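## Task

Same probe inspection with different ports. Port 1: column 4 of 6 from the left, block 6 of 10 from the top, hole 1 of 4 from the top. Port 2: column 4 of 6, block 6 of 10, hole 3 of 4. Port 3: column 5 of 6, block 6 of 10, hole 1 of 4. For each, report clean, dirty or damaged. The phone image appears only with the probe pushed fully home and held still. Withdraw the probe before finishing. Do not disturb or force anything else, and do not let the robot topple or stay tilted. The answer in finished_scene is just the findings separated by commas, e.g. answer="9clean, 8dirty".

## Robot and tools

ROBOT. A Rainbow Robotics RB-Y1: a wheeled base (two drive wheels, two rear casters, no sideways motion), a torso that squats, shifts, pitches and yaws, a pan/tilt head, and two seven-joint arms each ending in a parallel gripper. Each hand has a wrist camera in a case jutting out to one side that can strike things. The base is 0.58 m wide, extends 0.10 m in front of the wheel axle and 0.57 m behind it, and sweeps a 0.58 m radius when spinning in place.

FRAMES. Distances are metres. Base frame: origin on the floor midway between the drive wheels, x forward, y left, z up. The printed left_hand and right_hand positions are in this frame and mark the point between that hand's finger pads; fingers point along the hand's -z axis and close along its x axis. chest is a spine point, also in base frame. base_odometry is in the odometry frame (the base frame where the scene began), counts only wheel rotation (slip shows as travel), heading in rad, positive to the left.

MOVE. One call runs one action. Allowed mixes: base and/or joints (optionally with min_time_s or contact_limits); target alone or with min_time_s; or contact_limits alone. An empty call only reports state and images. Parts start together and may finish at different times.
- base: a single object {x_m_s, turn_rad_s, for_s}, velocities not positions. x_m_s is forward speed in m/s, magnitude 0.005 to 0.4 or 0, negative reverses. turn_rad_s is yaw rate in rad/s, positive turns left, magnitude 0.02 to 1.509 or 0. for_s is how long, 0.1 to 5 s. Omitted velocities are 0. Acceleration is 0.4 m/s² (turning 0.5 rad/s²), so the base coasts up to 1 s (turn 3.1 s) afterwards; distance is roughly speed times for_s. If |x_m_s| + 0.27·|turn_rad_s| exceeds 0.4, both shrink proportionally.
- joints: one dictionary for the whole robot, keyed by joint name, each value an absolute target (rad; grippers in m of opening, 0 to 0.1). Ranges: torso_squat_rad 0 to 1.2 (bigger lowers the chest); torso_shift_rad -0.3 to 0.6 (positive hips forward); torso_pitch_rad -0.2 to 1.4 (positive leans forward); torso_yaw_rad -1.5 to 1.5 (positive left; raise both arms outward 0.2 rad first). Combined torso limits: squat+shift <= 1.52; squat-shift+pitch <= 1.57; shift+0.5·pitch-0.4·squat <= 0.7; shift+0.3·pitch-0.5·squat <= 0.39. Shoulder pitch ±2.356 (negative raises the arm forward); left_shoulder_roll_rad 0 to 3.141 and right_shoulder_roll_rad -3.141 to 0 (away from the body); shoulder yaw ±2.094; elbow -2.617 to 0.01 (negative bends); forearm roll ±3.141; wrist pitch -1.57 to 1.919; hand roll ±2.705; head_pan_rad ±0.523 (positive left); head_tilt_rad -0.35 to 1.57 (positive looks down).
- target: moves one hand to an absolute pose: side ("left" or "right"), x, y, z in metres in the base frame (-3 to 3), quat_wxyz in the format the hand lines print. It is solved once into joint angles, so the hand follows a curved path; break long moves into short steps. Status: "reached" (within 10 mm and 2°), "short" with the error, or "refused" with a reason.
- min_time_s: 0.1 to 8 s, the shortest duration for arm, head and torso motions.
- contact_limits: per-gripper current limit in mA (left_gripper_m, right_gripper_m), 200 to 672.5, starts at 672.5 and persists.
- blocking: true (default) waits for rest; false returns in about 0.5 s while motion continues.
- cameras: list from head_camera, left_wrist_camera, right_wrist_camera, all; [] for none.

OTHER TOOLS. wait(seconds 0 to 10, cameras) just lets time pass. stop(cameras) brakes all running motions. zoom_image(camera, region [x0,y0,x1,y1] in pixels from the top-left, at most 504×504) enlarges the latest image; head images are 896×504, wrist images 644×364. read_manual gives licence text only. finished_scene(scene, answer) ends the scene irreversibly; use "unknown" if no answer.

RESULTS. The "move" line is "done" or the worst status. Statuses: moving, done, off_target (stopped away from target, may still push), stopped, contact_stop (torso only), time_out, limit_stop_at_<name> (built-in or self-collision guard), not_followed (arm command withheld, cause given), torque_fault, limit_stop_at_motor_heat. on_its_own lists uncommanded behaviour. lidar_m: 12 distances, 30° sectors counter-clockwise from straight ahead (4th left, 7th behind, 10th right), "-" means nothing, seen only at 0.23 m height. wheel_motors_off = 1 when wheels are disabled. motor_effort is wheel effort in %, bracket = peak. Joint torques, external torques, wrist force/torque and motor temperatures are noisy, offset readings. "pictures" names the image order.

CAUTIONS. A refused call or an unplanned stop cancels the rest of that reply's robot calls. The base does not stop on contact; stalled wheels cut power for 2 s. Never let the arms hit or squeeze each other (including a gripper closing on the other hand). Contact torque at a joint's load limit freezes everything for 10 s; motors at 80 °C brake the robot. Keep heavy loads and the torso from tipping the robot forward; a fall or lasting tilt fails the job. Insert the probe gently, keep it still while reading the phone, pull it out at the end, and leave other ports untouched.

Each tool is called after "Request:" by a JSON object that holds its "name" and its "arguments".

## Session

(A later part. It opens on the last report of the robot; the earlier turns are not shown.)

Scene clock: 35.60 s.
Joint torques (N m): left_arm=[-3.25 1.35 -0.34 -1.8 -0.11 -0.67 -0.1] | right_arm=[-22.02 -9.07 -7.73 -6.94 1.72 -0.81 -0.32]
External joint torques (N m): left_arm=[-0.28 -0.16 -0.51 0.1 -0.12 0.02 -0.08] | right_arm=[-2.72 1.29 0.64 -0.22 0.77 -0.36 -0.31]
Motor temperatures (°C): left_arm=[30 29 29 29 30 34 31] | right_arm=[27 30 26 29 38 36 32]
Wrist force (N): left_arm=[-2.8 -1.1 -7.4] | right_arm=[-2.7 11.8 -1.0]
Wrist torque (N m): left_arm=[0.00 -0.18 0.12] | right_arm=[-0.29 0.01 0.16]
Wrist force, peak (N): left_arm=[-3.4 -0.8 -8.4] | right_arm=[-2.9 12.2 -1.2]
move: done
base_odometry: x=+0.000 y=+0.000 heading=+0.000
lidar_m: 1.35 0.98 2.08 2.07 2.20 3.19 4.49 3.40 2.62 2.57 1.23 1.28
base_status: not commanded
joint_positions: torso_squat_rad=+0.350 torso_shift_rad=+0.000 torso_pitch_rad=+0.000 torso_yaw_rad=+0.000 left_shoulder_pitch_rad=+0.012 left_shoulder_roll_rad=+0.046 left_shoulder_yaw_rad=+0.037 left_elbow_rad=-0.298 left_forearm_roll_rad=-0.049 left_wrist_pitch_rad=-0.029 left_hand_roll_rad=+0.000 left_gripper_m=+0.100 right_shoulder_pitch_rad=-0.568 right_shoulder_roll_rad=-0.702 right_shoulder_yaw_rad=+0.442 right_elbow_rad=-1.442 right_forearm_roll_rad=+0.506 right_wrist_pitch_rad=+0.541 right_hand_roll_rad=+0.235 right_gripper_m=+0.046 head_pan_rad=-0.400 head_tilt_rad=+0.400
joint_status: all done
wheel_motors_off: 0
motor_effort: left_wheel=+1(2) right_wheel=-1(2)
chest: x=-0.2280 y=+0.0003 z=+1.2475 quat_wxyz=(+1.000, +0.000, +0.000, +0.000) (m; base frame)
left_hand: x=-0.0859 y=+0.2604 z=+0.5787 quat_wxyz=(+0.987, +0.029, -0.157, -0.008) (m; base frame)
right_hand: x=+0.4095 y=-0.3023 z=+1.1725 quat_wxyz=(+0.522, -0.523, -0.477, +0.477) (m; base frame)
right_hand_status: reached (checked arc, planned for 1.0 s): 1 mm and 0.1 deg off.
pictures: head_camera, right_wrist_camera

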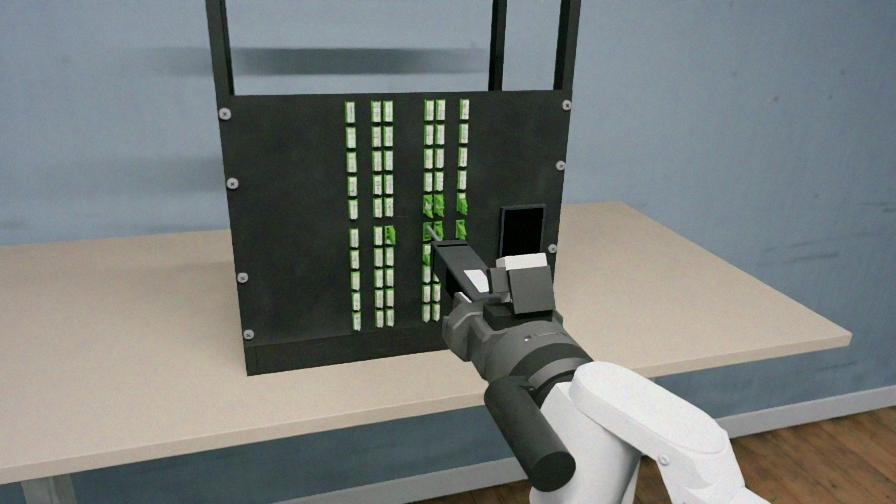

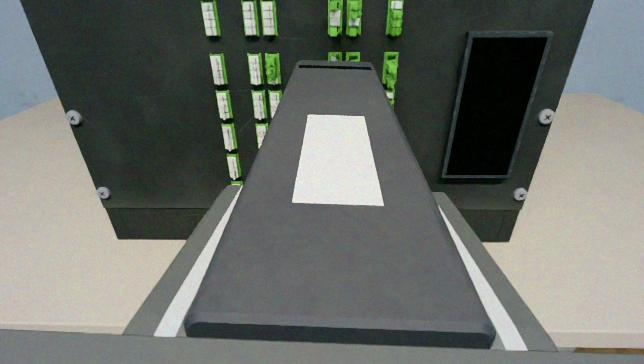

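Request:
{"name": "move", "arguments": {"target": {"side":"right","x":0.415,"y":-0.3027,"z":1.1727,"quat_wxyz":[0.5217,-0.5228,-0.4772,0.4763]}, "min_time_s": 1, "cameras": ["head_camera","right_wrist_camera"]}}

Request:
{"name": "zoom_image", "arguments": {"camera": "right_wrist_camera", "region": [310, 30, 360, 70]}}

Request:
{"name": "zoom_image", "arguments": {"camera": "head_camera", "region": [415, 210, 455, 250]}}

Scene clock: 38.10 s.
Joint torques (N m): left_arm=[-3.24 1.45 -0.12 -1.9 0 -0.64 -0.13] | right_arm=[-28.71 -11.66 -11.6 -1.91 1.52 0.32 -0.23]
External joint torques (N m): left_arm=[-0.22 -0.06 -0.28 0.02 -0.02 0.06 -0.11] | right_arm=[-9.15 -1.29 -3.33 4.83 0.59 0.76 -0.22]
Motor temperatures (°C): left_arm=[30 29 29 29 30 34 31] | right_arm=[27 30 26 29 38 36 32]
Wrist force (N): left_arm=[-3.4 -0.9 -7.3] | right_arm=[-1.1 11.0 49.5]
Wrist torque (N m): left_arm=[0.01 -0.26 0.13] | right_arm=[-0.61 -0.49 0.19]
Wrist force, peak (N): left_arm=[-3.0 -0.8 -8.3] | right_arm=[-1.5 11.2 50.0]
move: done
base_odometry: x=+0.000 y=+0.000 heading=+0.000
lidar_m: 1.35 0.98 2.09 2.07 2.19 3.18 4.49 3.41 2.62 2.57 1.23 1.28
base_status: not commanded
joint_positions: torso_squat_rad=+0.350 torso_shift_rad=-0.001 torso_pitch_rad=-0.001 torso_yaw_rad=+0.000 left_shoulder_pitch_rad=+0.012 left_shoulder_roll_rad=+0.046 left_shoulder_yaw_rad=+0.037 left_elbow_rad=-0.298 left_forearm_roll_rad=-0.049 left_wrist_pitch_rad=-0.029 left_hand_roll_rad=+0.000 left_gripper_m=+0.100 right_shoulder_pitch_rad=-0.583 right_shoulder_roll_rad=-0.693 right_shoulder_yaw_rad=+0.443 right_elbow_rad=-1.411 right_forearm_roll_rad=+0.512 right_wrist_pitch_rad=+0.525 right_hand_roll_rad=+0.230 right_gripper_m=+0.046 head_pan_rad=-0.400 head_tilt_rad=+0.400
joint_status: all done
wheel_motors_off: 0
motor_effort: left_wheel=+5(6) right_wheel=+11(14)
chest: x=-0.2289 y=+0.0003 z=+1.2474 quat_wxyz=(+1.000, +0.000, -0.001, +0.000) (m; base frame)
left_hand: x=-0.0859 y=+0.2603 z=+0.5788 quat_wxyz=(+0.987, +0.029, -0.158, -0.008) (m; base frame)
right_hand: x=+0.4133 y=-0.3024 z=+1.1722 quat_wxyz=(+0.522, -0.522, -0.477, +0.477) (m; base frame)
right_hand_status: reached (checked arc, planned for 1.0 s): 2 mm and 0.1 deg off.
pictures: head_camera, right_wrist_camera

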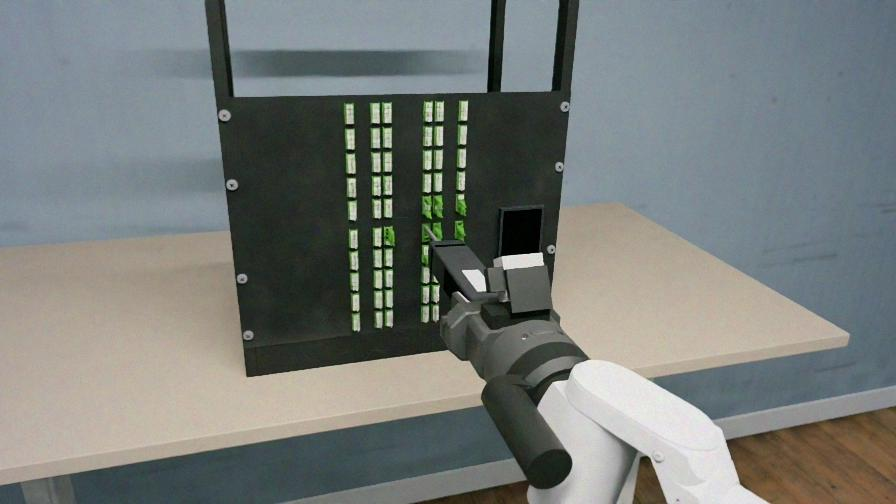

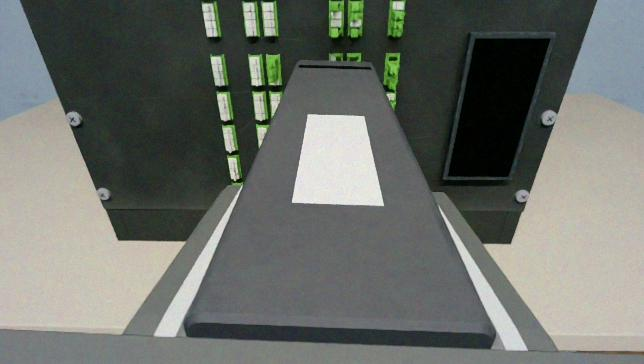

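Scaled by 10.080 from the camera's 644x364 image, which has a finer 1265x715 frame.

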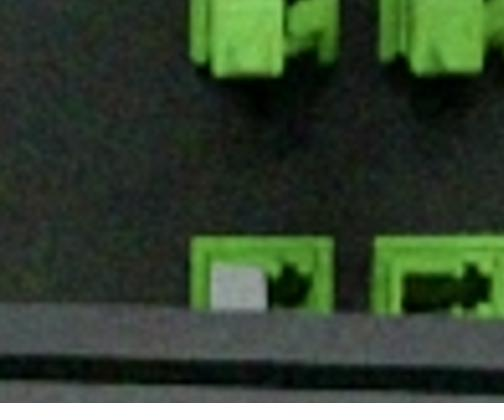

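Scaled by 12.600 from the camera's 896x504 image, which has a finer 1280x720 frame.

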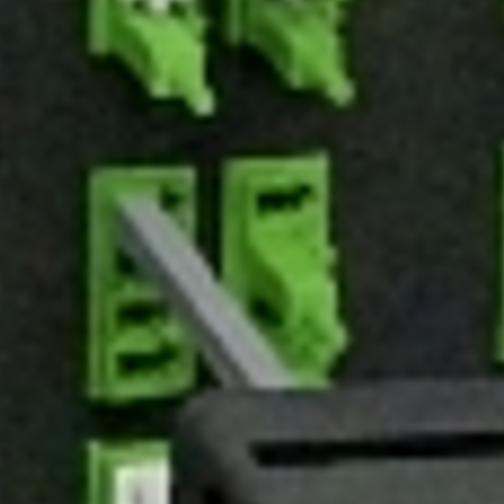

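Request:
{"name": "move", "arguments": {"target": {"side":"right","x":0.409,"y":-0.3028,"z":1.1717,"quat_wxyz":[0.5217,-0.5228,-0.4772,0.4763]}, "min_time_s": 0.7, "cameras": []}}

Request:
{"name": "move", "arguments": {"target": {"side":"right","x":0.4145,"y":-0.3035,"z":1.1717,"quat_wxyz":[0.5217,-0.5228,-0.4772,0.4763]}, "min_time_s": 1, "cameras": ["head_camera","right_wrist_camera"]}}

Request:
{"name": "zoom_image", "arguments": {"camera": "right_wrist_camera", "region": [310, 30, 360, 70]}}

Request:
{"name": "zoom_image", "arguments": {"camera": "head_camera", "region": [415, 210, 455, 250]}}

Scene clock: 40.67 s.
Joint torques (N m): left_arm=[-3.06 1.5 -0.36 -1.83 -0.08 -0.62 -0.2] | right_arm=[-19.85 -11.75 -10.76 -8.05 1.6 -0.47 -0.29]
External joint torques (N m): left_arm=[-0.08 -0.02 -0.52 0.07 -0.09 0.07 -0.19] | right_arm=[-0.54 -1.4 -2.43 -1.31 0.66 -0.03 -0.29]
Motor temperatures (°C): left_arm=[30 29 29 29 30 34 31] | right_arm=[27 30 26 29 38 36 32]
Wrist force (N): left_arm=[-3.6 -0.7 -7.7] | right_arm=[-3.1 11.8 -1.0]
Wrist torque (N m): left_arm=[-0.01 -0.26 0.14] | right_arm=[-0.29 -0.06 0.17]
Wrist force, peak (N): left_arm=[-3.5 -0.8 -8.5] | right_arm=[-1.3 11.1 49.7]
move: done
base_odometry: x=+0.000 y=+0.000 heading=+0.000
lidar_m: 1.35 0.98 2.08 2.07 2.20 3.18 4.49 3.40 2.62 2.57 1.24 1.28
base_status: not commanded
joint_positions: torso_squat_rad=+0.350 torso_shift_rad=+0.000 torso_pitch_rad=+0.000 torso_yaw_rad=+0.000 left_shoulder_pitch_rad=+0.012 left_shoulder_roll_rad=+0.046 left_shoulder_yaw_rad=+0.037 left_elbow_rad=-0.298 left_forearm_roll_rad=-0.049 left_wrist_pitch_rad=-0.029 left_hand_roll_rad=+0.000 left_gripper_m=+0.100 right_shoulder_pitch_rad=-0.568 right_shoulder_roll_rad=-0.698 right_shoulder_yaw_rad=+0.441 right_elbow_rad=-1.434 right_forearm_roll_rad=+0.513 right_wrist_pitch_rad=+0.534 right_hand_roll_rad=+0.230 right_gripper_m=+0.046 head_pan_rad=-0.400 head_tilt_rad=+0.400
joint_status: all done
wheel_motors_off: 0
motor_effort: left_wheel=+1(6) right_wheel=+6(14)
chest: x=-0.2281 y=+0.0003 z=+1.2475 quat_wxyz=(+1.000, +0.000, +0.000, +0.000) (m; base frame)
left_hand: x=-0.0858 y=+0.2604 z=+0.5787 quat_wxyz=(+0.987, +0.029, -0.157, -0.008) (m; base frame)
right_hand: x=+0.4099 y=-0.3024 z=+1.1705 quat_wxyz=(+0.522, -0.522, -0.477, +0.477) (m; base frame)
right_hand_status: reached (checked arc, planned for 0.7 s): 2 mm and 0.1 deg off.
pictures: none
No camera images: "cameras" was empty.

Scene clock: 42.00 s.
Joint torques (N m): left_arm=[-3.49 1.4 -0.22 -1.81 -0.08 -0.65 -0.16] | right_arm=[-29.25 -11.81 -12.42 -2.38 1.98 0.5 -0.32]
External joint torques (N m): left_arm=[-0.48 -0.11 -0.38 0.11 -0.09 0.04 -0.15] | right_arm=[-9.72 -1.44 -4.16 4.38 1.05 0.93 -0.32]
Motor temperatures (°C): left_arm=[30 29 29 29 30 34 31] | right_arm=[28 30 26 29 38 36 32]
Wrist force (N): left_arm=[-3.2 -0.9 -7.5] | right_arm=[-0.6 12.5 46.3]
Wrist torque (N m): left_arm=[0.02 -0.24 0.13] | right_arm=[-0.29 -0.60 0.19]
Wrist force, peak (N): left_arm=[-3.4 -0.5 -8.1] | right_arm=[-0.9 12.1 46.9]
move: done
base_odometry: x=+0.000 y=+0.000 heading=+0.000
lidar_m: 1.35 0.97 2.09 2.07 2.19 3.18 4.49 3.41 2.62 2.57 1.24 1.28
base_status: not commanded
joint_positions: torso_squat_rad=+0.350 torso_shift_rad=-0.001 torso_pitch_rad=-0.001 torso_yaw_rad=+0.000 left_shoulder_pitch_rad=+0.012 left_shoulder_roll_rad=+0.046 left_shoulder_yaw_rad=+0.037 left_elbow_rad=-0.298 left_forearm_roll_rad=-0.049 left_wrist_pitch_rad=-0.029 left_hand_roll_rad=+0.000 left_gripper_m=+0.100 right_shoulder_pitch_rad=-0.580 right_shoulder_roll_rad=-0.692 right_shoulder_yaw_rad=+0.441 right_elbow_rad=-1.410 right_forearm_roll_rad=+0.516 right_wrist_pitch_rad=+0.522 right_hand_roll_rad=+0.227 right_gripper_m=+0.046 head_pan_rad=-0.400 head_tilt_rad=+0.400
joint_status: all done
wheel_motors_off: 0
motor_effort: left_wheel=+3(4) right_wheel=+11(11)
chest: x=-0.2288 y=+0.0003 z=+1.2474 quat_wxyz=(+1.000, +0.000, -0.001, +0.000) (m; base frame)
left_hand: x=-0.0859 y=+0.2603 z=+0.5788 quat_wxyz=(+0.987, +0.029, -0.158, -0.008) (m; base frame)
right_hand: x=+0.4130 y=-0.3032 z=+1.1708 quat_wxyz=(+0.522, -0.522, -0.477, +0.477) (m; base frame)
right_hand_status: reached (checked arc, planned for 1.0 s): 2 mm and 0.1 deg off.
pictures: head_camera, right_wrist_camera

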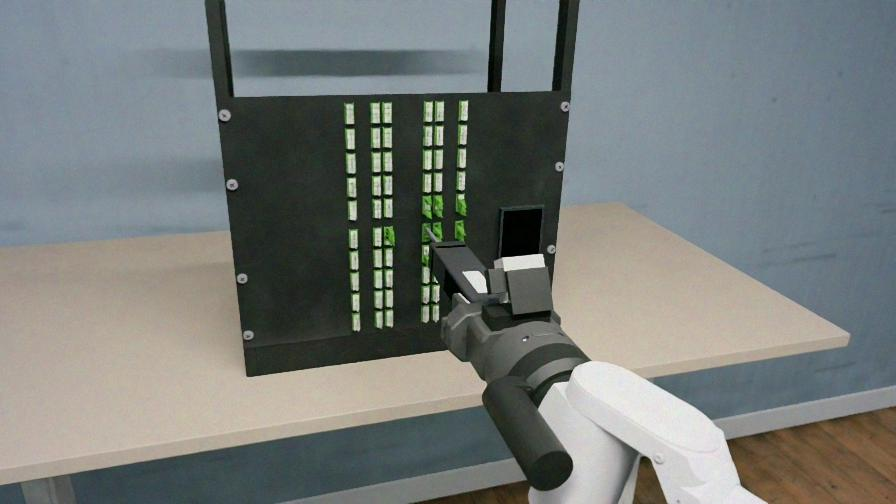

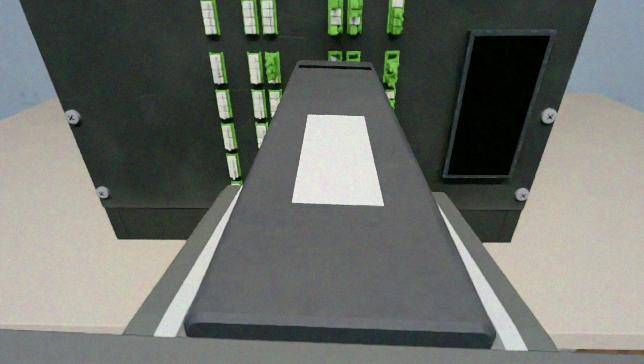

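Scaled by 10.080 from the camera's 644x364 image, which has a finer 1265x715 frame.

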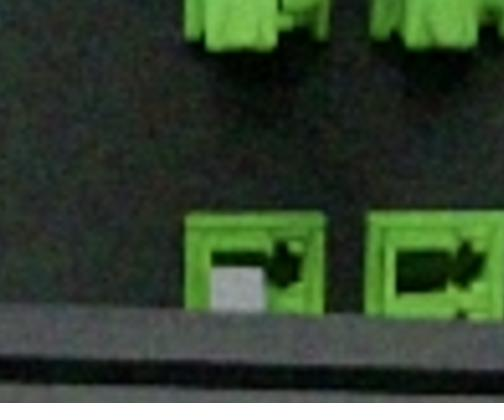

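Scaled by 12.600 from the camera's 896x504 image, which has a finer 1280x720 frame.

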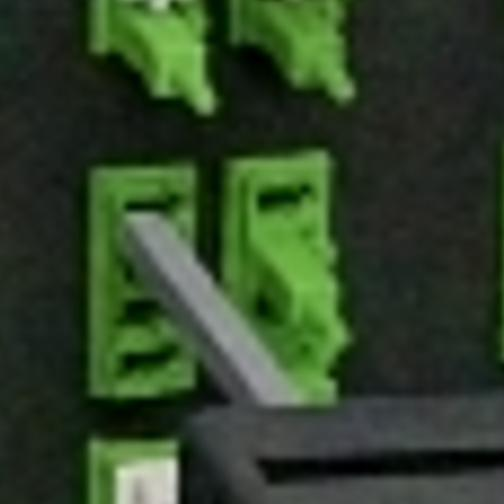

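Request:
{"name": "move", "arguments": {"target": {"side":"right","x":0.410,"y":-0.3036,"z":1.1722,"quat_wxyz":[0.5217,-0.5228,-0.4772,0.4763]}, "min_time_s": 0.7, "cameras": []}}

Request:
{"name": "move", "arguments": {"target": {"side":"right","x":0.415,"y":-0.3042,"z":1.1724,"quat_wxyz":[0.5217,-0.5228,-0.4772,0.4763]}, "min_time_s": 1, "cameras": ["head_camera","right_wrist_camera"]}}

Request:
{"name": "zoom_image", "arguments": {"camera": "right_wrist_camera", "region": [310, 30, 360, 70]}}

Request:
{"name": "zoom_image", "arguments": {"camera": "head_camera", "region": [415, 210, 455, 250]}}

Scene clock: 44.33 s.
Joint torques (N m): left_arm=[-3.49 1.38 -0.3 -1.88 -0.04 -0.57 -0.12] | right_arm=[-20.35 -11.65 -11.21 -7.86 1.12 -0.42 0.1]
External joint torques (N m): left_arm=[-0.51 -0.13 -0.47 0.03 -0.06 0.12 -0.11] | right_arm=[-0.99 -1.26 -2.88 -1.12 0.17 0.01 0.11]
Motor temperatures (°C): left_arm=[30 29 29 29 30 34 31] | right_arm=[28 30 26 29 38 36 32]
Wrist force (N): left_arm=[-3.1 -0.9 -7.8] | right_arm=[-2.7 11.6 -0.8]
Wrist torque (N m): left_arm=[-0.02 -0.25 0.13] | right_arm=[-0.28 0.00 0.17]
Wrist force, peak (N): left_arm=[-3.4 -0.9 -8.0] | right_arm=[-0.6 12.4 46.7]
move: done
base_odometry: x=+0.000 y=+0.000 heading=+0.000
lidar_m: 1.35 0.98 2.08 2.07 2.20 3.18 4.49 3.40 2.62 2.57 1.23 1.28
base_status: not commanded
joint_positions: torso_squat_rad=+0.350 torso_shift_rad=+0.000 torso_pitch_rad=+0.000 torso_yaw_rad=+0.000 left_shoulder_pitch_rad=+0.012 left_shoulder_roll_rad=+0.046 left_shoulder_yaw_rad=+0.037 left_elbow_rad=-0.298 left_forearm_roll_rad=-0.049 left_wrist_pitch_rad=-0.029 left_hand_roll_rad=+0.000 left_gripper_m=+0.100 right_shoulder_pitch_rad=-0.571 right_shoulder_roll_rad=-0.699 right_shoulder_yaw_rad=+0.441 right_elbow_rad=-1.429 right_forearm_roll_rad=+0.512 right_wrist_pitch_rad=+0.531 right_hand_roll_rad=+0.230 right_gripper_m=+0.046 head_pan_rad=-0.400 head_tilt_rad=+0.400
joint_status: all done
wheel_motors_off: 0
motor_effort: left_wheel=+0(5) right_wheel=+3(12)
chest: x=-0.2281 y=+0.0003 z=+1.2475 quat_wxyz=(+1.000, +0.000, +0.000, +0.000) (m; base frame)
left_hand: x=-0.0858 y=+0.2604 z=+0.5787 quat_wxyz=(+0.987, +0.029, -0.157, -0.008) (m; base frame)
right_hand: x=+0.4108 y=-0.3032 z=+1.1710 quat_wxyz=(+0.522, -0.522, -0.477, +0.477) (m; base frame)
right_hand_status: reached (checked arc, planned for 0.7 s): 1 mm and 0.1 deg off.
pictures: none
No camera images: "cameras" was empty.

Scene clock: 45.67 s.
Joint torques (N m): left_arm=[-3.11 1.32 -0.09 -1.89 -0.08 -0.55 -0.15] | right_arm=[-30.36 -12.42 -12.69 -1.68 1.84 0.7 -0.41]
External joint torques (N m): left_arm=[-0.09 -0.19 -0.25 0.03 -0.1 0.14 -0.14] | right_arm=[-10.8 -2.02 -4.42 5.06 0.92 1.13 -0.4]
Motor temperatures (°C): left_arm=[30 29 29 29 30 34 31] | right_arm=[28 30 26 29 38 36 32]
Wrist force (N): left_arm=[-3.6 -0.4 -7.8] | right_arm=[-0.1 12.5 54.3]
Wrist torque (N m): left_arm=[-0.06 -0.25 0.12] | right_arm=[-0.18 -0.73 0.19]
Wrist force, peak (N): left_arm=[-3.5 -0.7 -8.2] | right_arm=[-0.4 12.8 55.2]
move: done
base_odometry: x=+0.000 y=+0.000 heading=+0.000
lidar_m: 1.35 0.98 2.09 2.07 2.20 3.19 4.49 3.41 2.63 2.57 1.24 1.28
base_status: not commanded
joint_positions: torso_squat_rad=+0.350 torso_shift_rad=-0.001 torso_pitch_rad=-0.001 torso_yaw_rad=+0.000 left_shoulder_pitch_rad=+0.012 left_shoulder_roll_rad=+0.046 left_shoulder_yaw_rad=+0.037 left_elbow_rad=-0.298 left_forearm_roll_rad=-0.049 left_wrist_pitch_rad=-0.029 left_hand_roll_rad=+0.000 left_gripper_m=+0.100 right_shoulder_pitch_rad=-0.582 right_shoulder_roll_rad=-0.694 right_shoulder_yaw_rad=+0.442 right_elbow_rad=-1.407 right_forearm_roll_rad=+0.514 right_wrist_pitch_rad=+0.520 right_hand_roll_rad=+0.228 right_gripper_m=+0.046 head_pan_rad=-0.400 head_tilt_rad=+0.400
joint_status: all done
wheel_motors_off: 0
motor_effort: left_wheel=+2(5) right_wheel=+13(14)
chest: x=-0.2290 y=+0.0003 z=+1.2474 quat_wxyz=(+1.000, +0.000, -0.001, +0.000) (m; base frame)
left_hand: x=-0.0859 y=+0.2603 z=+0.5788 quat_wxyz=(+0.987, +0.029, -0.158, -0.008) (m; base frame)
right_hand: x=+0.4133 y=-0.3038 z=+1.1714 quat_wxyz=(+0.522, -0.522, -0.477, +0.477) (m; base frame)
right_hand_status: reached (checked arc, planned for 1.0 s): 2 mm and 0.1 deg off.
pictures: head_camera, right_wrist_camera

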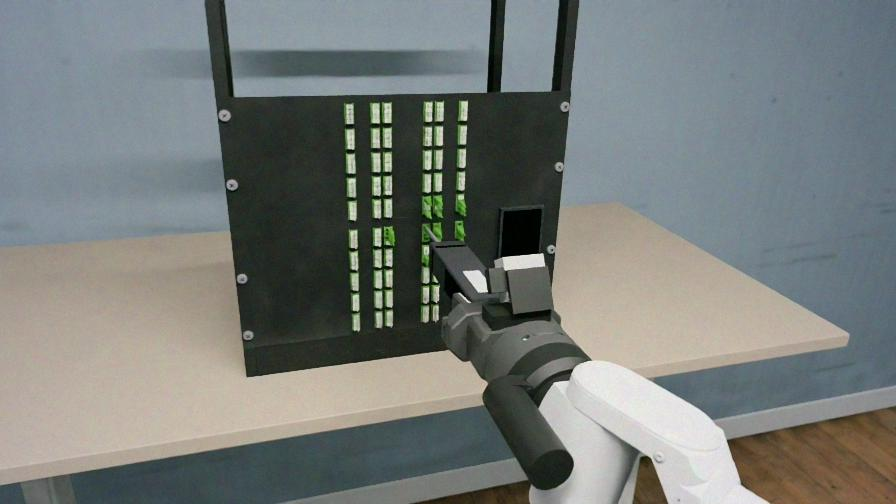

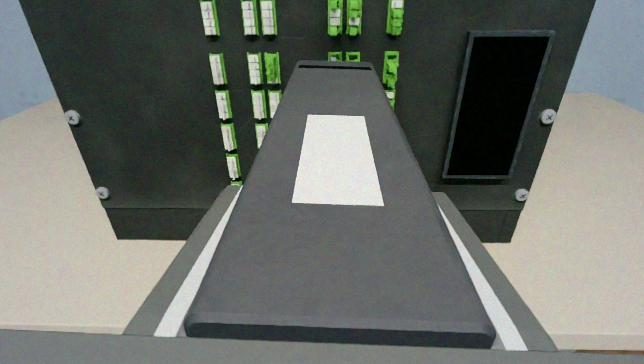

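Scaled by 10.080 from the camera's 644x364 image, which has a finer 1265x715 frame.

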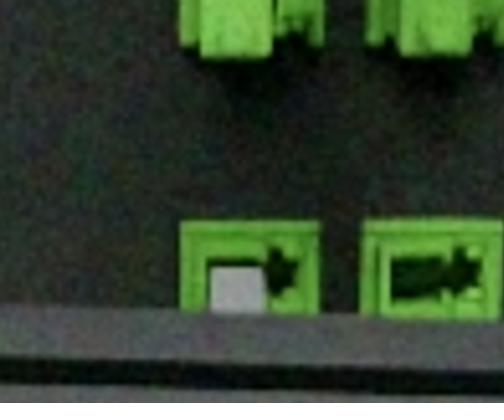

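Scaled by 12.600 from the camera's 896x504 image, which has a finer 1280x720 frame.

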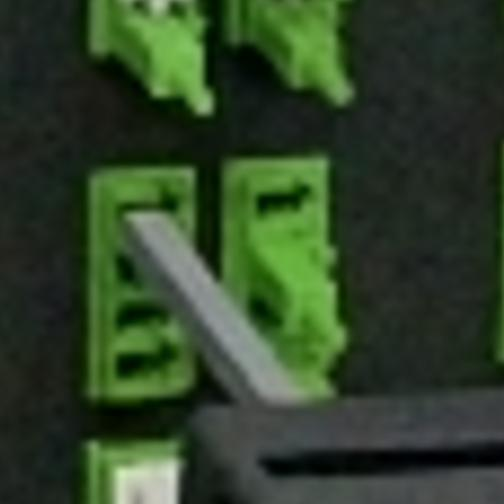

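Request:
{"name": "move", "arguments": {"target": {"side":"right","x":0.410,"y":-0.3030,"z":1.1730,"quat_wxyz":[0.5217,-0.5228,-0.4772,0.4763]}, "min_time_s": 0.7, "cameras": []}}

Request:
{"name": "move", "arguments": {"target": {"side":"right","x":0.415,"y":-0.3038,"z":1.1729,"quat_wxyz":[0.5217,-0.5228,-0.4772,0.4763]}, "min_time_s": 1, "cameras": ["head_camera","right_wrist_camera"]}}

Request:
{"name": "zoom_image", "arguments": {"camera": "right_wrist_camera", "region": [310, 30, 360, 70]}}

Request:
{"name": "zoom_image", "arguments": {"camera": "head_camera", "region": [415, 210, 455, 250]}}

Scene clock: 47.80 s.
Joint torques (N m): left_arm=[-3.44 1.4 -0.11 -2.05 -0.09 -0.62 -0.17] | right_arm=[-20.48 -11.83 -9.13 -8.08 1.08 -0.43 0.22]
External joint torques (N m): left_arm=[-0.46 -0.12 -0.27 -0.14 -0.1 0.07 -0.15] | right_arm=[-1.11 -1.45 -0.79 -1.35 0.14 0.02 0.23]
Motor temperatures (°C): left_arm=[30 29 29 28 30 34 31] | right_arm=[28 30 26 29 38 36 32]
Wrist force (N): left_arm=[-3.3 -0.3 -7.6] | right_arm=[-2.9 11.9 -1.0]
Wrist torque (N m): left_arm=[-0.10 -0.24 0.14] | right_arm=[-0.31 -0.04 0.19]
Wrist force, peak (N): left_arm=[-3.6 -0.2 -8.5] | right_arm=[-0.2 12.8 54.7]
move: done
base_odometry: x=+0.000 y=+0.000 heading=+0.000
lidar_m: 1.35 0.98 2.08 2.07 2.20 3.19 4.49 3.41 2.63 2.57 1.23 1.27
base_status: not commanded
joint_positions: torso_squat_rad=+0.350 torso_shift_rad=+0.000 torso_pitch_rad=+0.000 torso_yaw_rad=+0.000 left_shoulder_pitch_rad=+0.012 left_shoulder_roll_rad=+0.046 left_shoulder_yaw_rad=+0.037 left_elbow_rad=-0.298 left_forearm_roll_rad=-0.049 left_wrist_pitch_rad=-0.029 left_hand_roll_rad=+0.000 left_gripper_m=+0.100 right_shoulder_pitch_rad=-0.572 right_shoulder_roll_rad=-0.699 right_shoulder_yaw_rad=+0.442 right_elbow_rad=-1.430 right_forearm_roll_rad=+0.509 right_wrist_pitch_rad=+0.533 right_hand_roll_rad=+0.232 right_gripper_m=+0.046 head_pan_rad=-0.400 head_tilt_rad=+0.400
joint_status: all done
wheel_motors_off: 0
motor_effort: left_wheel=+0(5) right_wheel=+3(16)
chest: x=-0.2281 y=+0.0003 z=+1.2475 quat_wxyz=(+1.000, +0.000, +0.000, +0.000) (m; base frame)
left_hand: x=-0.0858 y=+0.2604 z=+0.5787 quat_wxyz=(+0.987, +0.029, -0.157, -0.008) (m; base frame)
right_hand: x=+0.4110 y=-0.3028 z=+1.1718 quat_wxyz=(+0.522, -0.522, -0.477, +0.477) (m; base frame)
right_hand_status: reached (checked arc, planned for 0.7 s): 2 mm and 0.1 deg off.
pictures: none
No camera images: "cameras" was empty.

Scene clock: 49.13 s.
Joint torques (N m): left_arm=[-3.18 1.42 -0.15 -1.81 -0.04 -0.58 -0.08] | right_arm=[-22.02 -10.49 -11.32 -5.93 1.67 -0.02 -0.33]
External joint torques (N m): left_arm=[-0.2 -0.09 -0.31 0.09 -0.05 0.11 -0.07] | right_arm=[-2.44 -0.08 -3.04 0.8 0.74 0.41 -0.32]
Motor temperatures (°C): left_arm=[30 29 29 28 30 34 31] | right_arm=[28 30 26 29 38 36 32]
Wrist force (N): left_arm=[-3.6 -0.7 -7.3] | right_arm=[-1.5 11.5 2.4]
Wrist torque (N m): left_arm=[-0.03 -0.31 0.13] | right_arm=[-0.37 -0.45 0.20]
Wrist force, peak (N): left_arm=[-3.6 -0.8 -8.1] | right_arm=[-2.8 12.1 -0.9]
move: done
base_odometry: x=+0.000 y=+0.000 heading=+0.000
lidar_m: 1.35 0.98 2.08 2.07 2.20 3.19 4.49 3.40 2.63 2.57 1.24 1.28
base_status: not commanded
joint_positions: torso_squat_rad=+0.350 torso_shift_rad=+0.000 torso_pitch_rad=+0.000 torso_yaw_rad=+0.000 left_shoulder_pitch_rad=+0.012 left_shoulder_roll_rad=+0.046 left_shoulder_yaw_rad=+0.037 left_elbow_rad=-0.298 left_forearm_roll_rad=-0.049 left_wrist_pitch_rad=-0.029 left_hand_roll_rad=+0.000 left_gripper_m=+0.100 right_shoulder_pitch_rad=-0.585 right_shoulder_roll_rad=-0.695 right_shoulder_yaw_rad=+0.442 right_elbow_rad=-1.408 right_forearm_roll_rad=+0.511 right_wrist_pitch_rad=+0.522 right_hand_roll_rad=+0.229 right_gripper_m=+0.046 head_pan_rad=-0.400 head_tilt_rad=+0.400
joint_status: all done
wheel_motors_off: 0
motor_effort: left_wheel=+2(4) right_wheel=+3(5)
chest: x=-0.2281 y=+0.0003 z=+1.2475 quat_wxyz=(+1.000, +0.000, +0.000, +0.000) (m; base frame)
left_hand: x=-0.0859 y=+0.2604 z=+0.5787 quat_wxyz=(+0.987, +0.029, -0.157, -0.008) (m; base frame)
right_hand: x=+0.4147 y=-0.3035 z=+1.1724 quat_wxyz=(+0.522, -0.522, -0.477, +0.477) (m; base frame)
right_hand_status: reached (checked arc, planned for 1.0 s): 1 mm and 0.1 deg off.
pictures: head_camera, right_wrist_camera

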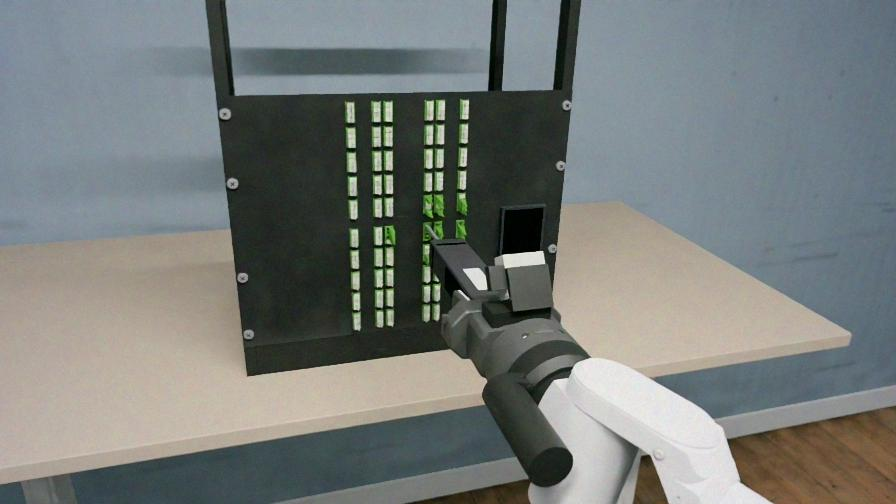

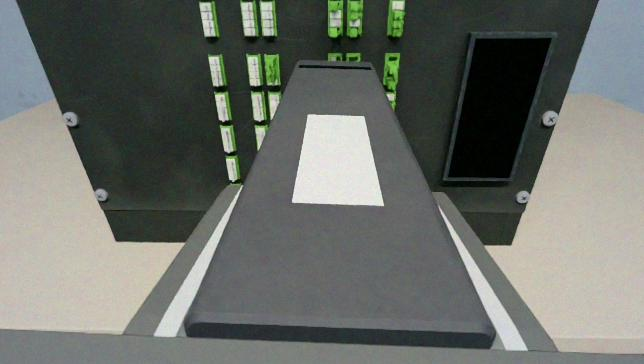

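Scaled by 10.080 from the camera's 644x364 image, which has a finer 1265x715 frame.

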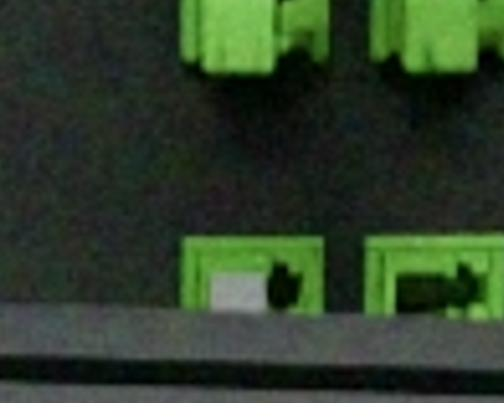

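Scaled by 12.600 from the camera's 896x504 image, which has a finer 1280x720 frame.

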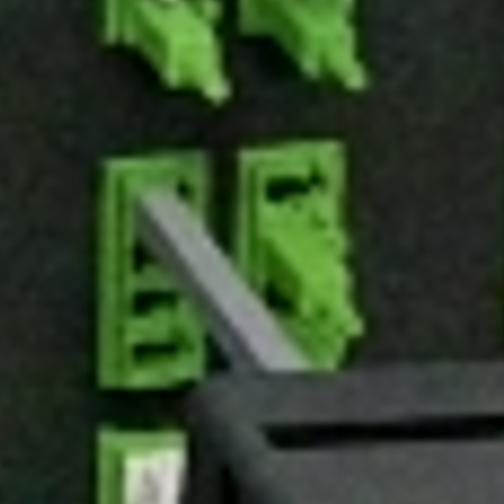

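Request:
{"name": "move", "arguments": {"target": {"side":"right","x":0.4205,"y":-0.3044,"z":1.1733,"quat_wxyz":[0.5217,-0.5228,-0.4772,0.4763]}, "min_time_s": 1.5, "cameras": []}}

Request:
{"name": "move", "arguments": {"target": {"side":"right","x":0.4245,"y":-0.3049,"z":1.1735,"quat_wxyz":[0.5217,-0.5228,-0.4772,0.4763]}, "min_time_s": 1, "cameras": ["right_wrist_camera"]}}

Scene clock: 51.63 s.
Joint torques (N m): left_arm=[-3.35 1.67 -0.5 -1.88 -0.09 -0.61 -0.1] | right_arm=[-24.01 -10.84 -10.33 -5.31 1.54 0.42 -0.57]
External joint torques (N m): left_arm=[-0.37 0.15 -0.67 0.02 -0.11 0.08 -0.09] | right_arm=[-4.15 -0.4 -2.15 1.44 0.63 0.85 -0.56]
Motor temperatures (°C): left_arm=[30 29 29 28 30 34 31] | right_arm=[28 30 26 29 38 36 32]
Wrist force (N): left_arm=[-3.0 -0.8 -7.7] | right_arm=[-1.0 11.9 12.6]
Wrist torque (N m): left_arm=[-0.02 -0.17 0.11] | right_arm=[-0.28 -0.61 0.23]
Wrist force, peak (N): left_arm=[-3.5 -0.3 -8.2] | right_arm=[-1.0 12.0 12.6]
move: done
base_odometry: x=+0.000 y=+0.000 heading=+0.000
lidar_m: 1.35 0.97 2.09 2.07 2.20 3.19 4.49 3.40 2.62 2.57 1.24 1.28
base_status: not commanded
joint_positions: torso_squat_rad=+0.350 torso_shift_rad=+0.000 torso_pitch_rad=+0.000 torso_yaw_rad=+0.000 left_shoulder_pitch_rad=+0.012 left_shoulder_roll_rad=+0.046 left_shoulder_yaw_rad=+0.037 left_elbow_rad=-0.298 left_forearm_roll_rad=-0.049 left_wrist_pitch_rad=-0.029 left_hand_roll_rad=+0.000 left_gripper_m=+0.100 right_shoulder_pitch_rad=-0.603 right_shoulder_roll_rad=-0.687 right_shoulder_yaw_rad=+0.442 right_elbow_rad=-1.375 right_forearm_roll_rad=+0.515 right_wrist_pitch_rad=+0.507 right_hand_roll_rad=+0.226 right_gripper_m=+0.046 head_pan_rad=-0.400 head_tilt_rad=+0.400
joint_status: all done
wheel_motors_off: 0
motor_effort: left_wheel=+3(5) right_wheel=+4(5)
chest: x=-0.2281 y=+0.0003 z=+1.2475 quat_wxyz=(+1.000, +0.000, +0.000, +0.000) (m; base frame)
left_hand: x=-0.0859 y=+0.2604 z=+0.5787 quat_wxyz=(+0.987, +0.029, -0.157, -0.008) (m; base frame)
right_hand: x=+0.4199 y=-0.3041 z=+1.1727 quat_wxyz=(+0.522, -0.522, -0.477, +0.477) (m; base frame)
right_hand_status: reached (checked arc, planned for 1.5 s): 1 mm and 0.1 deg off.
pictures: none
No camera images: "cameras" was empty.

Scene clock: 52.97 s.
Joint torques (N m): left_arm=[-3.47 1.33 -0.09 -1.9 -0.12 -0.66 -0.01] | right_arm=[-25.39 -10.77 -12.11 -4.2 1.72 0.5 -0.45]
External joint torques (N m): left_arm=[-0.48 -0.19 -0.26 0.01 -0.14 0.03 0] | right_arm=[-5.3 -0.31 -4.03 2.57 0.83 0.92 -0.44]
Motor temperatures (°C): left_arm=[30 29 29 28 30 34 31] | right_arm=[28 30 26 29 38 36 32]
Wrist force (N): left_arm=[-3.3 -0.7 -7.4] | right_arm=[-1.4 11.7 23.0]
Wrist torque (N m): left_arm=[-0.03 -0.21 0.13] | right_arm=[-0.33 -0.60 0.26]
Wrist force, peak (N): left_arm=[-3.5 -0.8 -8.0] | right_arm=[-1.0 11.7 23.2]
move: done
base_odometry: x=+0.000 y=+0.000 heading=+0.000
lidar_m: 1.35 0.98 2.08 2.07 2.19 3.18 4.49 3.41 2.62 2.57 1.23 1.27
base_status: not commanded
joint_positions: torso_squat_rad=+0.350 torso_shift_rad=+0.000 torso_pitch_rad=+0.000 torso_yaw_rad=+0.000 left_shoulder_pitch_rad=+0.012 left_shoulder_roll_rad=+0.046 left_shoulder_yaw_rad=+0.037 left_elbow_rad=-0.298 left_forearm_roll_rad=-0.049 left_wrist_pitch_rad=-0.029 left_hand_roll_rad=+0.000 left_gripper_m=+0.100 right_shoulder_pitch_rad=-0.617 right_shoulder_roll_rad=-0.680 right_shoulder_yaw_rad=+0.442 right_elbow_rad=-1.348 right_forearm_roll_rad=+0.520 right_wrist_pitch_rad=+0.494 right_hand_roll_rad=+0.223 right_gripper_m=+0.046 head_pan_rad=-0.400 head_tilt_rad=+0.400
joint_status: all done
wheel_motors_off: 0
motor_effort: left_wheel=+2(4) right_wheel=+2(6)
chest: x=-0.2283 y=+0.0003 z=+1.2475 quat_wxyz=(+1.000, +0.000, +0.000, +0.000) (m; base frame)
left_hand: x=-0.0859 y=+0.2604 z=+0.5787 quat_wxyz=(+0.987, +0.029, -0.157, -0.008) (m; base frame)
right_hand: x=+0.4237 y=-0.3045 z=+1.1727 quat_wxyz=(+0.522, -0.522, -0.477, +0.477) (m; base frame)
right_hand_status: reached (checked arc, planned for 1.0 s): 1 mm and 0.1 deg off.
pictures: right_wrist_camera

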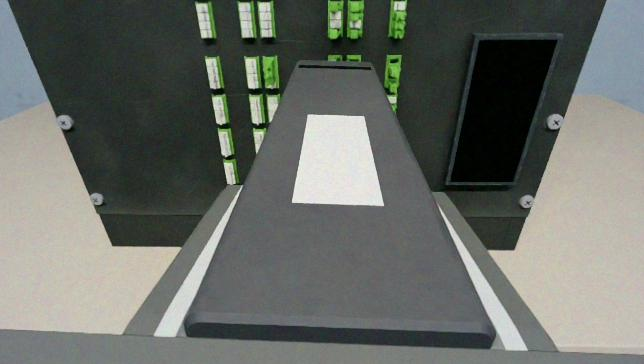

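Request:
{"name": "move", "arguments": {"target": {"side":"right","x":0.4285,"y":-0.3054,"z":1.1737,"quat_wxyz":[0.5217,-0.5228,-0.4772,0.4763]}, "min_time_s": 1, "cameras": ["right_wrist_camera"]}}

Request:
{"name": "zoom_image", "arguments": {"camera": "right_wrist_camera", "region": [440, 60, 560, 180]}}

Scene clock: 55.13 s.
Joint torques (N m): left_arm=[-3.55 1.4 -0.35 -1.86 -0.04 -0.57 -0.13] | right_arm=[-31.08 -11.94 -13.5 -1.78 1.6 0.64 -0.5]
External joint torques (N m): left_arm=[-0.53 -0.11 -0.51 0.07 -0.06 0.12 -0.12] | right_arm=[-10.76 -1.47 -5.52 5.02 0.74 1.06 -0.49]
Motor temperatures (°C): left_arm=[30 29 29 28 30 34 31] | right_arm=[28 30 26 29 38 36 32]
Wrist force (N): left_arm=[-2.9 -0.8 -7.3] | right_arm=[-0.3 11.9 55.6]
Wrist torque (N m): left_arm=[-0.02 -0.19 0.11] | right_arm=[-0.28 -0.74 0.31]
Wrist force, peak (N): left_arm=[-3.6 -0.7 -8.2] | right_arm=[0.0 11.9 56.8]
move: done
base_odometry: x=+0.000 y=+0.000 heading=+0.000
lidar_m: 1.35 0.98 2.09 2.07 2.20 3.18 4.49 3.41 2.63 2.58 1.23 1.28
base_status: not commanded
joint_positions: torso_squat_rad=+0.350 torso_shift_rad=-0.001 torso_pitch_rad=-0.001 torso_yaw_rad=+0.000 left_shoulder_pitch_rad=+0.012 left_shoulder_roll_rad=+0.046 left_shoulder_yaw_rad=+0.037 left_elbow_rad=-0.298 left_forearm_roll_rad=-0.049 left_wrist_pitch_rad=-0.029 left_hand_roll_rad=+0.000 left_gripper_m=+0.100 right_shoulder_pitch_rad=-0.630 right_shoulder_roll_rad=-0.672 right_shoulder_yaw_rad=+0.442 right_elbow_rad=-1.321 right_forearm_roll_rad=+0.525 right_wrist_pitch_rad=+0.481 right_hand_roll_rad=+0.219 right_gripper_m=+0.046 head_pan_rad=-0.400 head_tilt_rad=+0.400
joint_status: all done
wheel_motors_off: 0
motor_effort: left_wheel=+3(7) right_wheel=+15(15)
chest: x=-0.2290 y=+0.0003 z=+1.2474 quat_wxyz=(+1.000, +0.000, -0.001, +0.000) (m; base frame)
left_hand: x=-0.0859 y=+0.2603 z=+0.5788 quat_wxyz=(+0.987, +0.029, -0.158, -0.008) (m; base frame)
right_hand: x=+0.4269 y=-0.3049 z=+1.1725 quat_wxyz=(+0.522, -0.522, -0.477, +0.477) (m; base frame)
right_hand_status: reached (checked arc, planned for 1.0 s): 2 mm and 0.1 deg off.
pictures: right_wrist_camera

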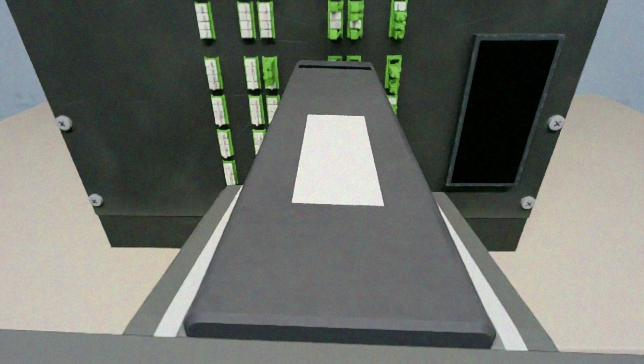

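Scaled by 4.200 from the camera's 644x364 image, which has a finer 1265x715 frame.

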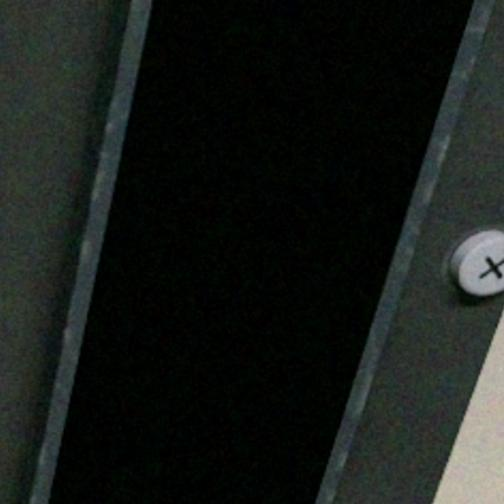

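Request:
{"name": "move", "arguments": {"target": {"side":"right","x":0.4305,"y":-0.3057,"z":1.174,"quat_wxyz":[0.5217,-0.5228,-0.4772,0.4763]}, "cameras": ["right_wrist_camera"]}}

Request:
{"name": "zoom_image", "arguments": {"camera": "right_wrist_camera", "region": [440, 60, 560, 180]}}

Scene clock: 58.93 s.
Joint torques (N m): left_arm=[-3.54 1.48 -0.06 -1.98 -0.06 -0.69 -0.21] | right_arm=[-33.76 -13.09 -14.26 -0.96 1.46 0.78 -0.47]
External joint torques (N m): left_arm=[-0.5 -0.04 -0.22 -0.04 -0.07 0 -0.2] | right_arm=[-13.27 -2.63 -6.36 5.85 0.61 1.16 -0.46]
Motor temperatures (°C): left_arm=[30 29 29 28 30 34 31] | right_arm=[29 30 26 29 38 36 32]
Wrist force (N): left_arm=[-2.9 -0.6 -7.5] | right_arm=[0.6 11.4 70.2]
Wrist torque (N m): left_arm=[-0.05 -0.18 0.10] | right_arm=[-0.36 -0.84 0.32]
Wrist force, peak (N): left_arm=[-3.3 -0.3 -8.3] | right_arm=[0.5 12.3 80.6]
move: done
base_odometry: x=+0.000 y=+0.000 heading=-0.001
lidar_m: 1.35 0.98 2.08 2.07 2.20 3.19 4.49 3.41 2.63 2.57 1.24 1.28
base_status: not commanded
joint_positions: torso_squat_rad=+0.350 torso_shift_rad=-0.001 torso_pitch_rad=-0.002 torso_yaw_rad=+0.000 left_shoulder_pitch_rad=+0.012 left_shoulder_roll_rad=+0.046 left_shoulder_yaw_rad=+0.037 left_elbow_rad=-0.298 left_forearm_roll_rad=-0.049 left_wrist_pitch_rad=-0.029 left_hand_roll_rad=+0.000 left_gripper_m=+0.100 right_shoulder_pitch_rad=-0.639 right_shoulder_roll_rad=-0.667 right_shoulder_yaw_rad=+0.442 right_elbow_rad=-1.301 right_forearm_roll_rad=+0.529 right_wrist_pitch_rad=+0.472 right_hand_roll_rad=+0.216 right_gripper_m=+0.046 head_pan_rad=-0.400 head_tilt_rad=+0.400
joint_status: all done
wheel_motors_off: 0
motor_effort: left_wheel=+6(8) right_wheel=+28(28)
chest: x=-0.2296 y=+0.0004 z=+1.2474 quat_wxyz=(+1.000, +0.000, -0.001, +0.000) (m; base frame)
left_hand: x=-0.0859 y=+0.2603 z=+0.5789 quat_wxyz=(+0.987, +0.029, -0.158, -0.008) (m; base frame)
right_hand: x=+0.4291 y=-0.3051 z=+1.1723 quat_wxyz=(+0.522, -0.522, -0.477, +0.477) (m; base frame)
right_hand_status: reached (checked arc, planned for 0.2 s): 2 mm and 0.2 deg off.
pictures: right_wrist_camera

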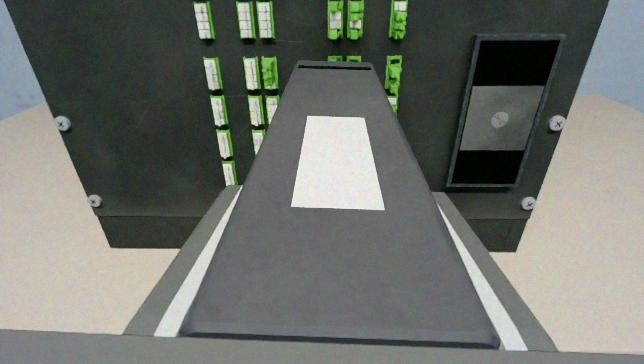

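Scaled by 4.200 from the camera's 644x364 image, which has a finer 1265x715 frame.

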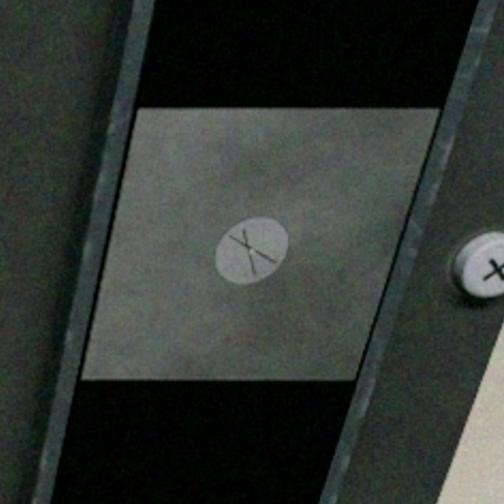

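Request:
{"name": "zoom_image", "arguments": {"camera": "right_wrist_camera", "region": [480, 100, 520, 140]}}

Request:
{"name": "move", "arguments": {"target": {"side":"right","x":0.424,"y":-0.305,"z":1.1737,"quat_wxyz":[0.5217,-0.5228,-0.4772,0.4763]}, "cameras": []}}

Request:
{"name": "move", "arguments": {"target": {"side":"right","x":0.420,"y":-0.3045,"z":1.1733,"quat_wxyz":[0.5217,-0.5228,-0.4772,0.4763]}, "cameras": []}}

Request:
{"name": "move", "arguments": {"target": {"side":"right","x":0.416,"y":-0.304,"z":1.1731,"quat_wxyz":[0.5217,-0.5228,-0.4772,0.4763]}, "cameras": ["right_wrist_camera"]}}

Scaled by 12.600 from the camera's 644x364 image, which has a finer 1265x715 frame.

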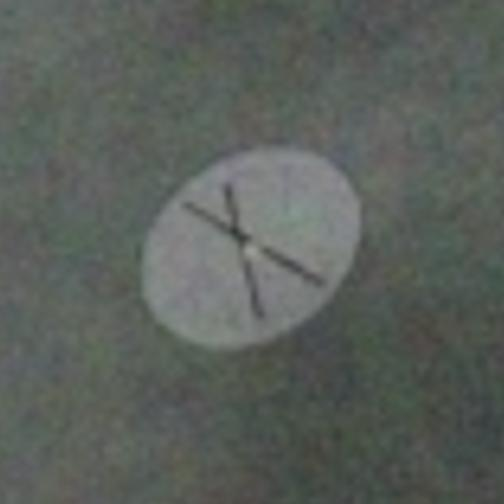

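Scene clock: 60.60 s.
Joint torques (N m): left_arm=[-3.27 1.34 -0.09 -1.93 -0.01 -0.53 -0.08] | right_arm=[-18.39 -10.23 -8.85 -7.17 0.89 -0.11 -0.34]
External joint torques (N m): left_arm=[-0.3 -0.18 -0.25 -0.03 -0.03 0.16 -0.06] | right_arm=[1.8 0.22 -0.83 -0.37 0.02 0.3 -0.33]
Motor temperatures (°C): left_arm=[30 29 29 28 30 34 31] | right_arm=[29 30 26 29 38 36 32]
Wrist force (N): left_arm=[-2.8 -0.4 -7.5] | right_arm=[-2.7 8.9 -12.8]
Wrist torque (N m): left_arm=[-0.04 -0.18 0.14] | right_arm=[-0.56 -0.24 0.36]
Wrist force, peak (N): left_arm=[-3.3 -0.4 -8.2] | right_arm=[0.4 11.7 71.0]
move: done
base_odometry: x=+0.000 y=+0.000 heading=+0.000
lidar_m: 1.35 0.98 2.07 2.07 2.20 3.18 4.49 3.41 2.62 2.57 1.24 1.28
base_status: not commanded
joint_positions: torso_squat_rad=+0.350 torso_shift_rad=+0.000 torso_pitch_rad=+0.000 torso_yaw_rad=+0.000 left_shoulder_pitch_rad=+0.012 left_shoulder_roll_rad=+0.046 left_shoulder_yaw_rad=+0.037 left_elbow_rad=-0.298 left_forearm_roll_rad=-0.049 left_wrist_pitch_rad=-0.029 left_hand_roll_rad=+0.000 left_gripper_m=+0.100 right_shoulder_pitch_rad=-0.623 right_shoulder_roll_rad=-0.676 right_shoulder_yaw_rad=+0.441 right_elbow_rad=-1.335 right_forearm_roll_rad=+0.524 right_wrist_pitch_rad=+0.488 right_hand_roll_rad=+0.220 right_gripper_m=+0.046 head_pan_rad=-0.400 head_tilt_rad=+0.400
joint_status: all done
wheel_motors_off: 0
motor_effort: left_wheel=-1(6) right_wheel=-7(27)
chest: x=-0.2279 y=+0.0003 z=+1.2475 quat_wxyz=(+1.000, +0.000, +0.000, +0.000) (m; base frame)
left_hand: x=-0.0859 y=+0.2604 z=+0.5787 quat_wxyz=(+0.987, +0.029, -0.157, -0.008) (m; base frame)
right_hand: x=+0.4260 y=-0.3045 z=+1.1723 quat_wxyz=(+0.522, -0.522, -0.477, +0.477) (m; base frame)
right_hand_status: reached (checked arc, planned for 0.2 s): 3 mm and 0.1 deg off.
pictures: none
No camera images: "cameras" was empty.

Scene clock: 61.50 s.
Joint torques (N m): left_arm=[-3.39 1.68 -0.25 -1.77 -0.02 -0.67 -0.17] | right_arm=[-19.34 -10.68 -8.97 -7.91 1.32 0.19 -0.31]
External joint torques (N m): left_arm=[-0.43 0.16 -0.41 0.13 -0.03 0.02 -0.15] | right_arm=[0.53 -0.23 -0.81 -1.15 0.42 0.62 -0.3]
Motor temperatures (°C): left_arm=[30 29 29 28 30 34 31] | right_arm=[29 30 26 29 38 36 32]
Wrist force (N): left_arm=[-3.7 -0.4 -7.1] | right_arm=[-0.8 11.8 -8.7]
Wrist torque (N m): left_arm=[-0.08 -0.27 0.17] | right_arm=[-0.06 -0.59 0.23]
Wrist force, peak (N): left_arm=[-3.2 -0.7 -8.1] | right_arm=[-3.2 8.2 -38.2]
move: done
base_odometry: x=+0.000 y=+0.000 heading=+0.000
lidar_m: 1.35 0.97 2.08 2.07 2.20 3.19 4.49 3.40 2.63 2.57 1.24 1.28
base_status: not commanded
joint_positions: torso_squat_rad=+0.350 torso_shift_rad=+0.000 torso_pitch_rad=+0.001 torso_yaw_rad=+0.000 left_shoulder_pitch_rad=+0.012 left_shoulder_roll_rad=+0.046 left_shoulder_yaw_rad=+0.037 left_elbow_rad=-0.298 left_forearm_roll_rad=-0.049 left_wrist_pitch_rad=-0.029 left_hand_roll_rad=+0.000 left_gripper_m=+0.100 right_shoulder_pitch_rad=-0.603 right_shoulder_roll_rad=-0.686 right_shoulder_yaw_rad=+0.440 right_elbow_rad=-1.374 right_forearm_roll_rad=+0.518 right_wrist_pitch_rad=+0.506 right_hand_roll_rad=+0.225 right_gripper_m=+0.046 head_pan_rad=-0.400 head_tilt_rad=+0.400
joint_status: all done
wheel_motors_off: 0
motor_effort: left_wheel=-1(6) right_wheel=-7(14)
chest: x=-0.2276 y=+0.0003 z=+1.2475 quat_wxyz=(+1.000, +0.000, +0.000, +0.000) (m; base frame)
left_hand: x=-0.0859 y=+0.2604 z=+0.5786 quat_wxyz=(+0.987, +0.029, -0.157, -0.008) (m; base frame)
right_hand: x=+0.4206 y=-0.3043 z=+1.1728 quat_wxyz=(+0.522, -0.523, -0.477, +0.476) (m; base frame)
right_hand_status: reached (checked arc, planned for 0.2 s): 1 mm and 0.0 deg off.
pictures: none
No camera images: "cameras" was empty.

Scene clock: 62.27 s.
Joint torques (N m): left_arm=[-3.46 1.5 -0.3 -1.85 -0.13 -0.65 -0.17] | right_arm=[-20.39 -10.87 -9.12 -7.35 1.46 0.09 -0.14]
External joint torques (N m): left_arm=[-0.5 -0.01 -0.47 0.05 -0.15 0.04 -0.16] | right_arm=[-0.77 -0.44 -0.86 -0.6 0.53 0.53 -0.13]
Motor temperatures (°C): left_arm=[30 29 29 28 30 34 31] | right_arm=[29 30 26 29 38 36 32]
Wrist force (N): left_arm=[-2.5 -0.1 -7.0] | right_arm=[-1.5 12.8 -2.9]
Wrist torque (N m): left_arm=[-0.08 -0.16 0.15] | right_arm=[-0.02 -0.50 0.20]
Wrist force, peak (N): left_arm=[-3.1 -0.9 -8.0] | right_arm=[-6.0 14.0 -8.9]
move: done
base_odometry: x=+0.000 y=+0.000 heading=+0.000
lidar_m: 1.35 0.98 2.08 2.07 2.20 3.19 4.49 3.41 2.62 2.57 1.23 1.28
base_status: not commanded
joint_positions: torso_squat_rad=+0.350 torso_shift_rad=+0.000 torso_pitch_rad=+0.000 torso_yaw_rad=+0.000 left_shoulder_pitch_rad=+0.012 left_shoulder_roll_rad=+0.046 left_shoulder_yaw_rad=+0.037 left_elbow_rad=-0.298 left_forearm_roll_rad=-0.049 left_wrist_pitch_rad=-0.029 left_hand_roll_rad=+0.000 left_gripper_m=+0.100 right_shoulder_pitch_rad=-0.588 right_shoulder_roll_rad=-0.693 right_shoulder_yaw_rad=+0.441 right_elbow_rad=-1.402 right_forearm_roll_rad=+0.513 right_wrist_pitch_rad=+0.519 right_hand_roll_rad=+0.229 right_gripper_m=+0.046 head_pan_rad=-0.400 head_tilt_rad=+0.400
joint_status: all done
wheel_motors_off: 0
motor_effort: left_wheel=+1(4) right_wheel=-4(7)
chest: x=-0.2277 y=+0.0003 z=+1.2475 quat_wxyz=(+1.000, +0.000, +0.000, +0.000) (m; base frame)
left_hand: x=-0.0859 y=+0.2604 z=+0.5786 quat_wxyz=(+0.987, +0.029, -0.157, -0.008) (m; base frame)
right_hand: x=+0.4160 y=-0.3038 z=+1.1728 quat_wxyz=(+0.522, -0.523, -0.477, +0.476) (m; base frame)
right_hand_status: reached (checked arc, planned for 0.2 s): 0 mm and 0.0 deg off.
pictures: right_wrist_camera

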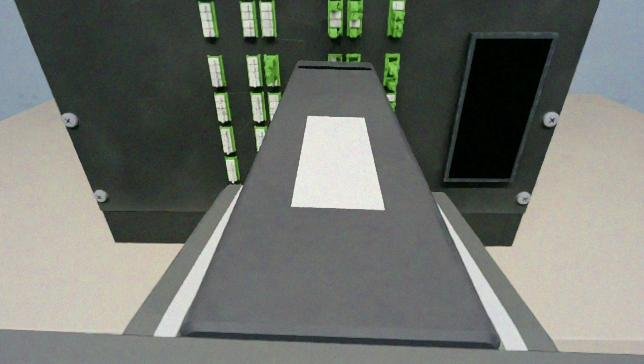

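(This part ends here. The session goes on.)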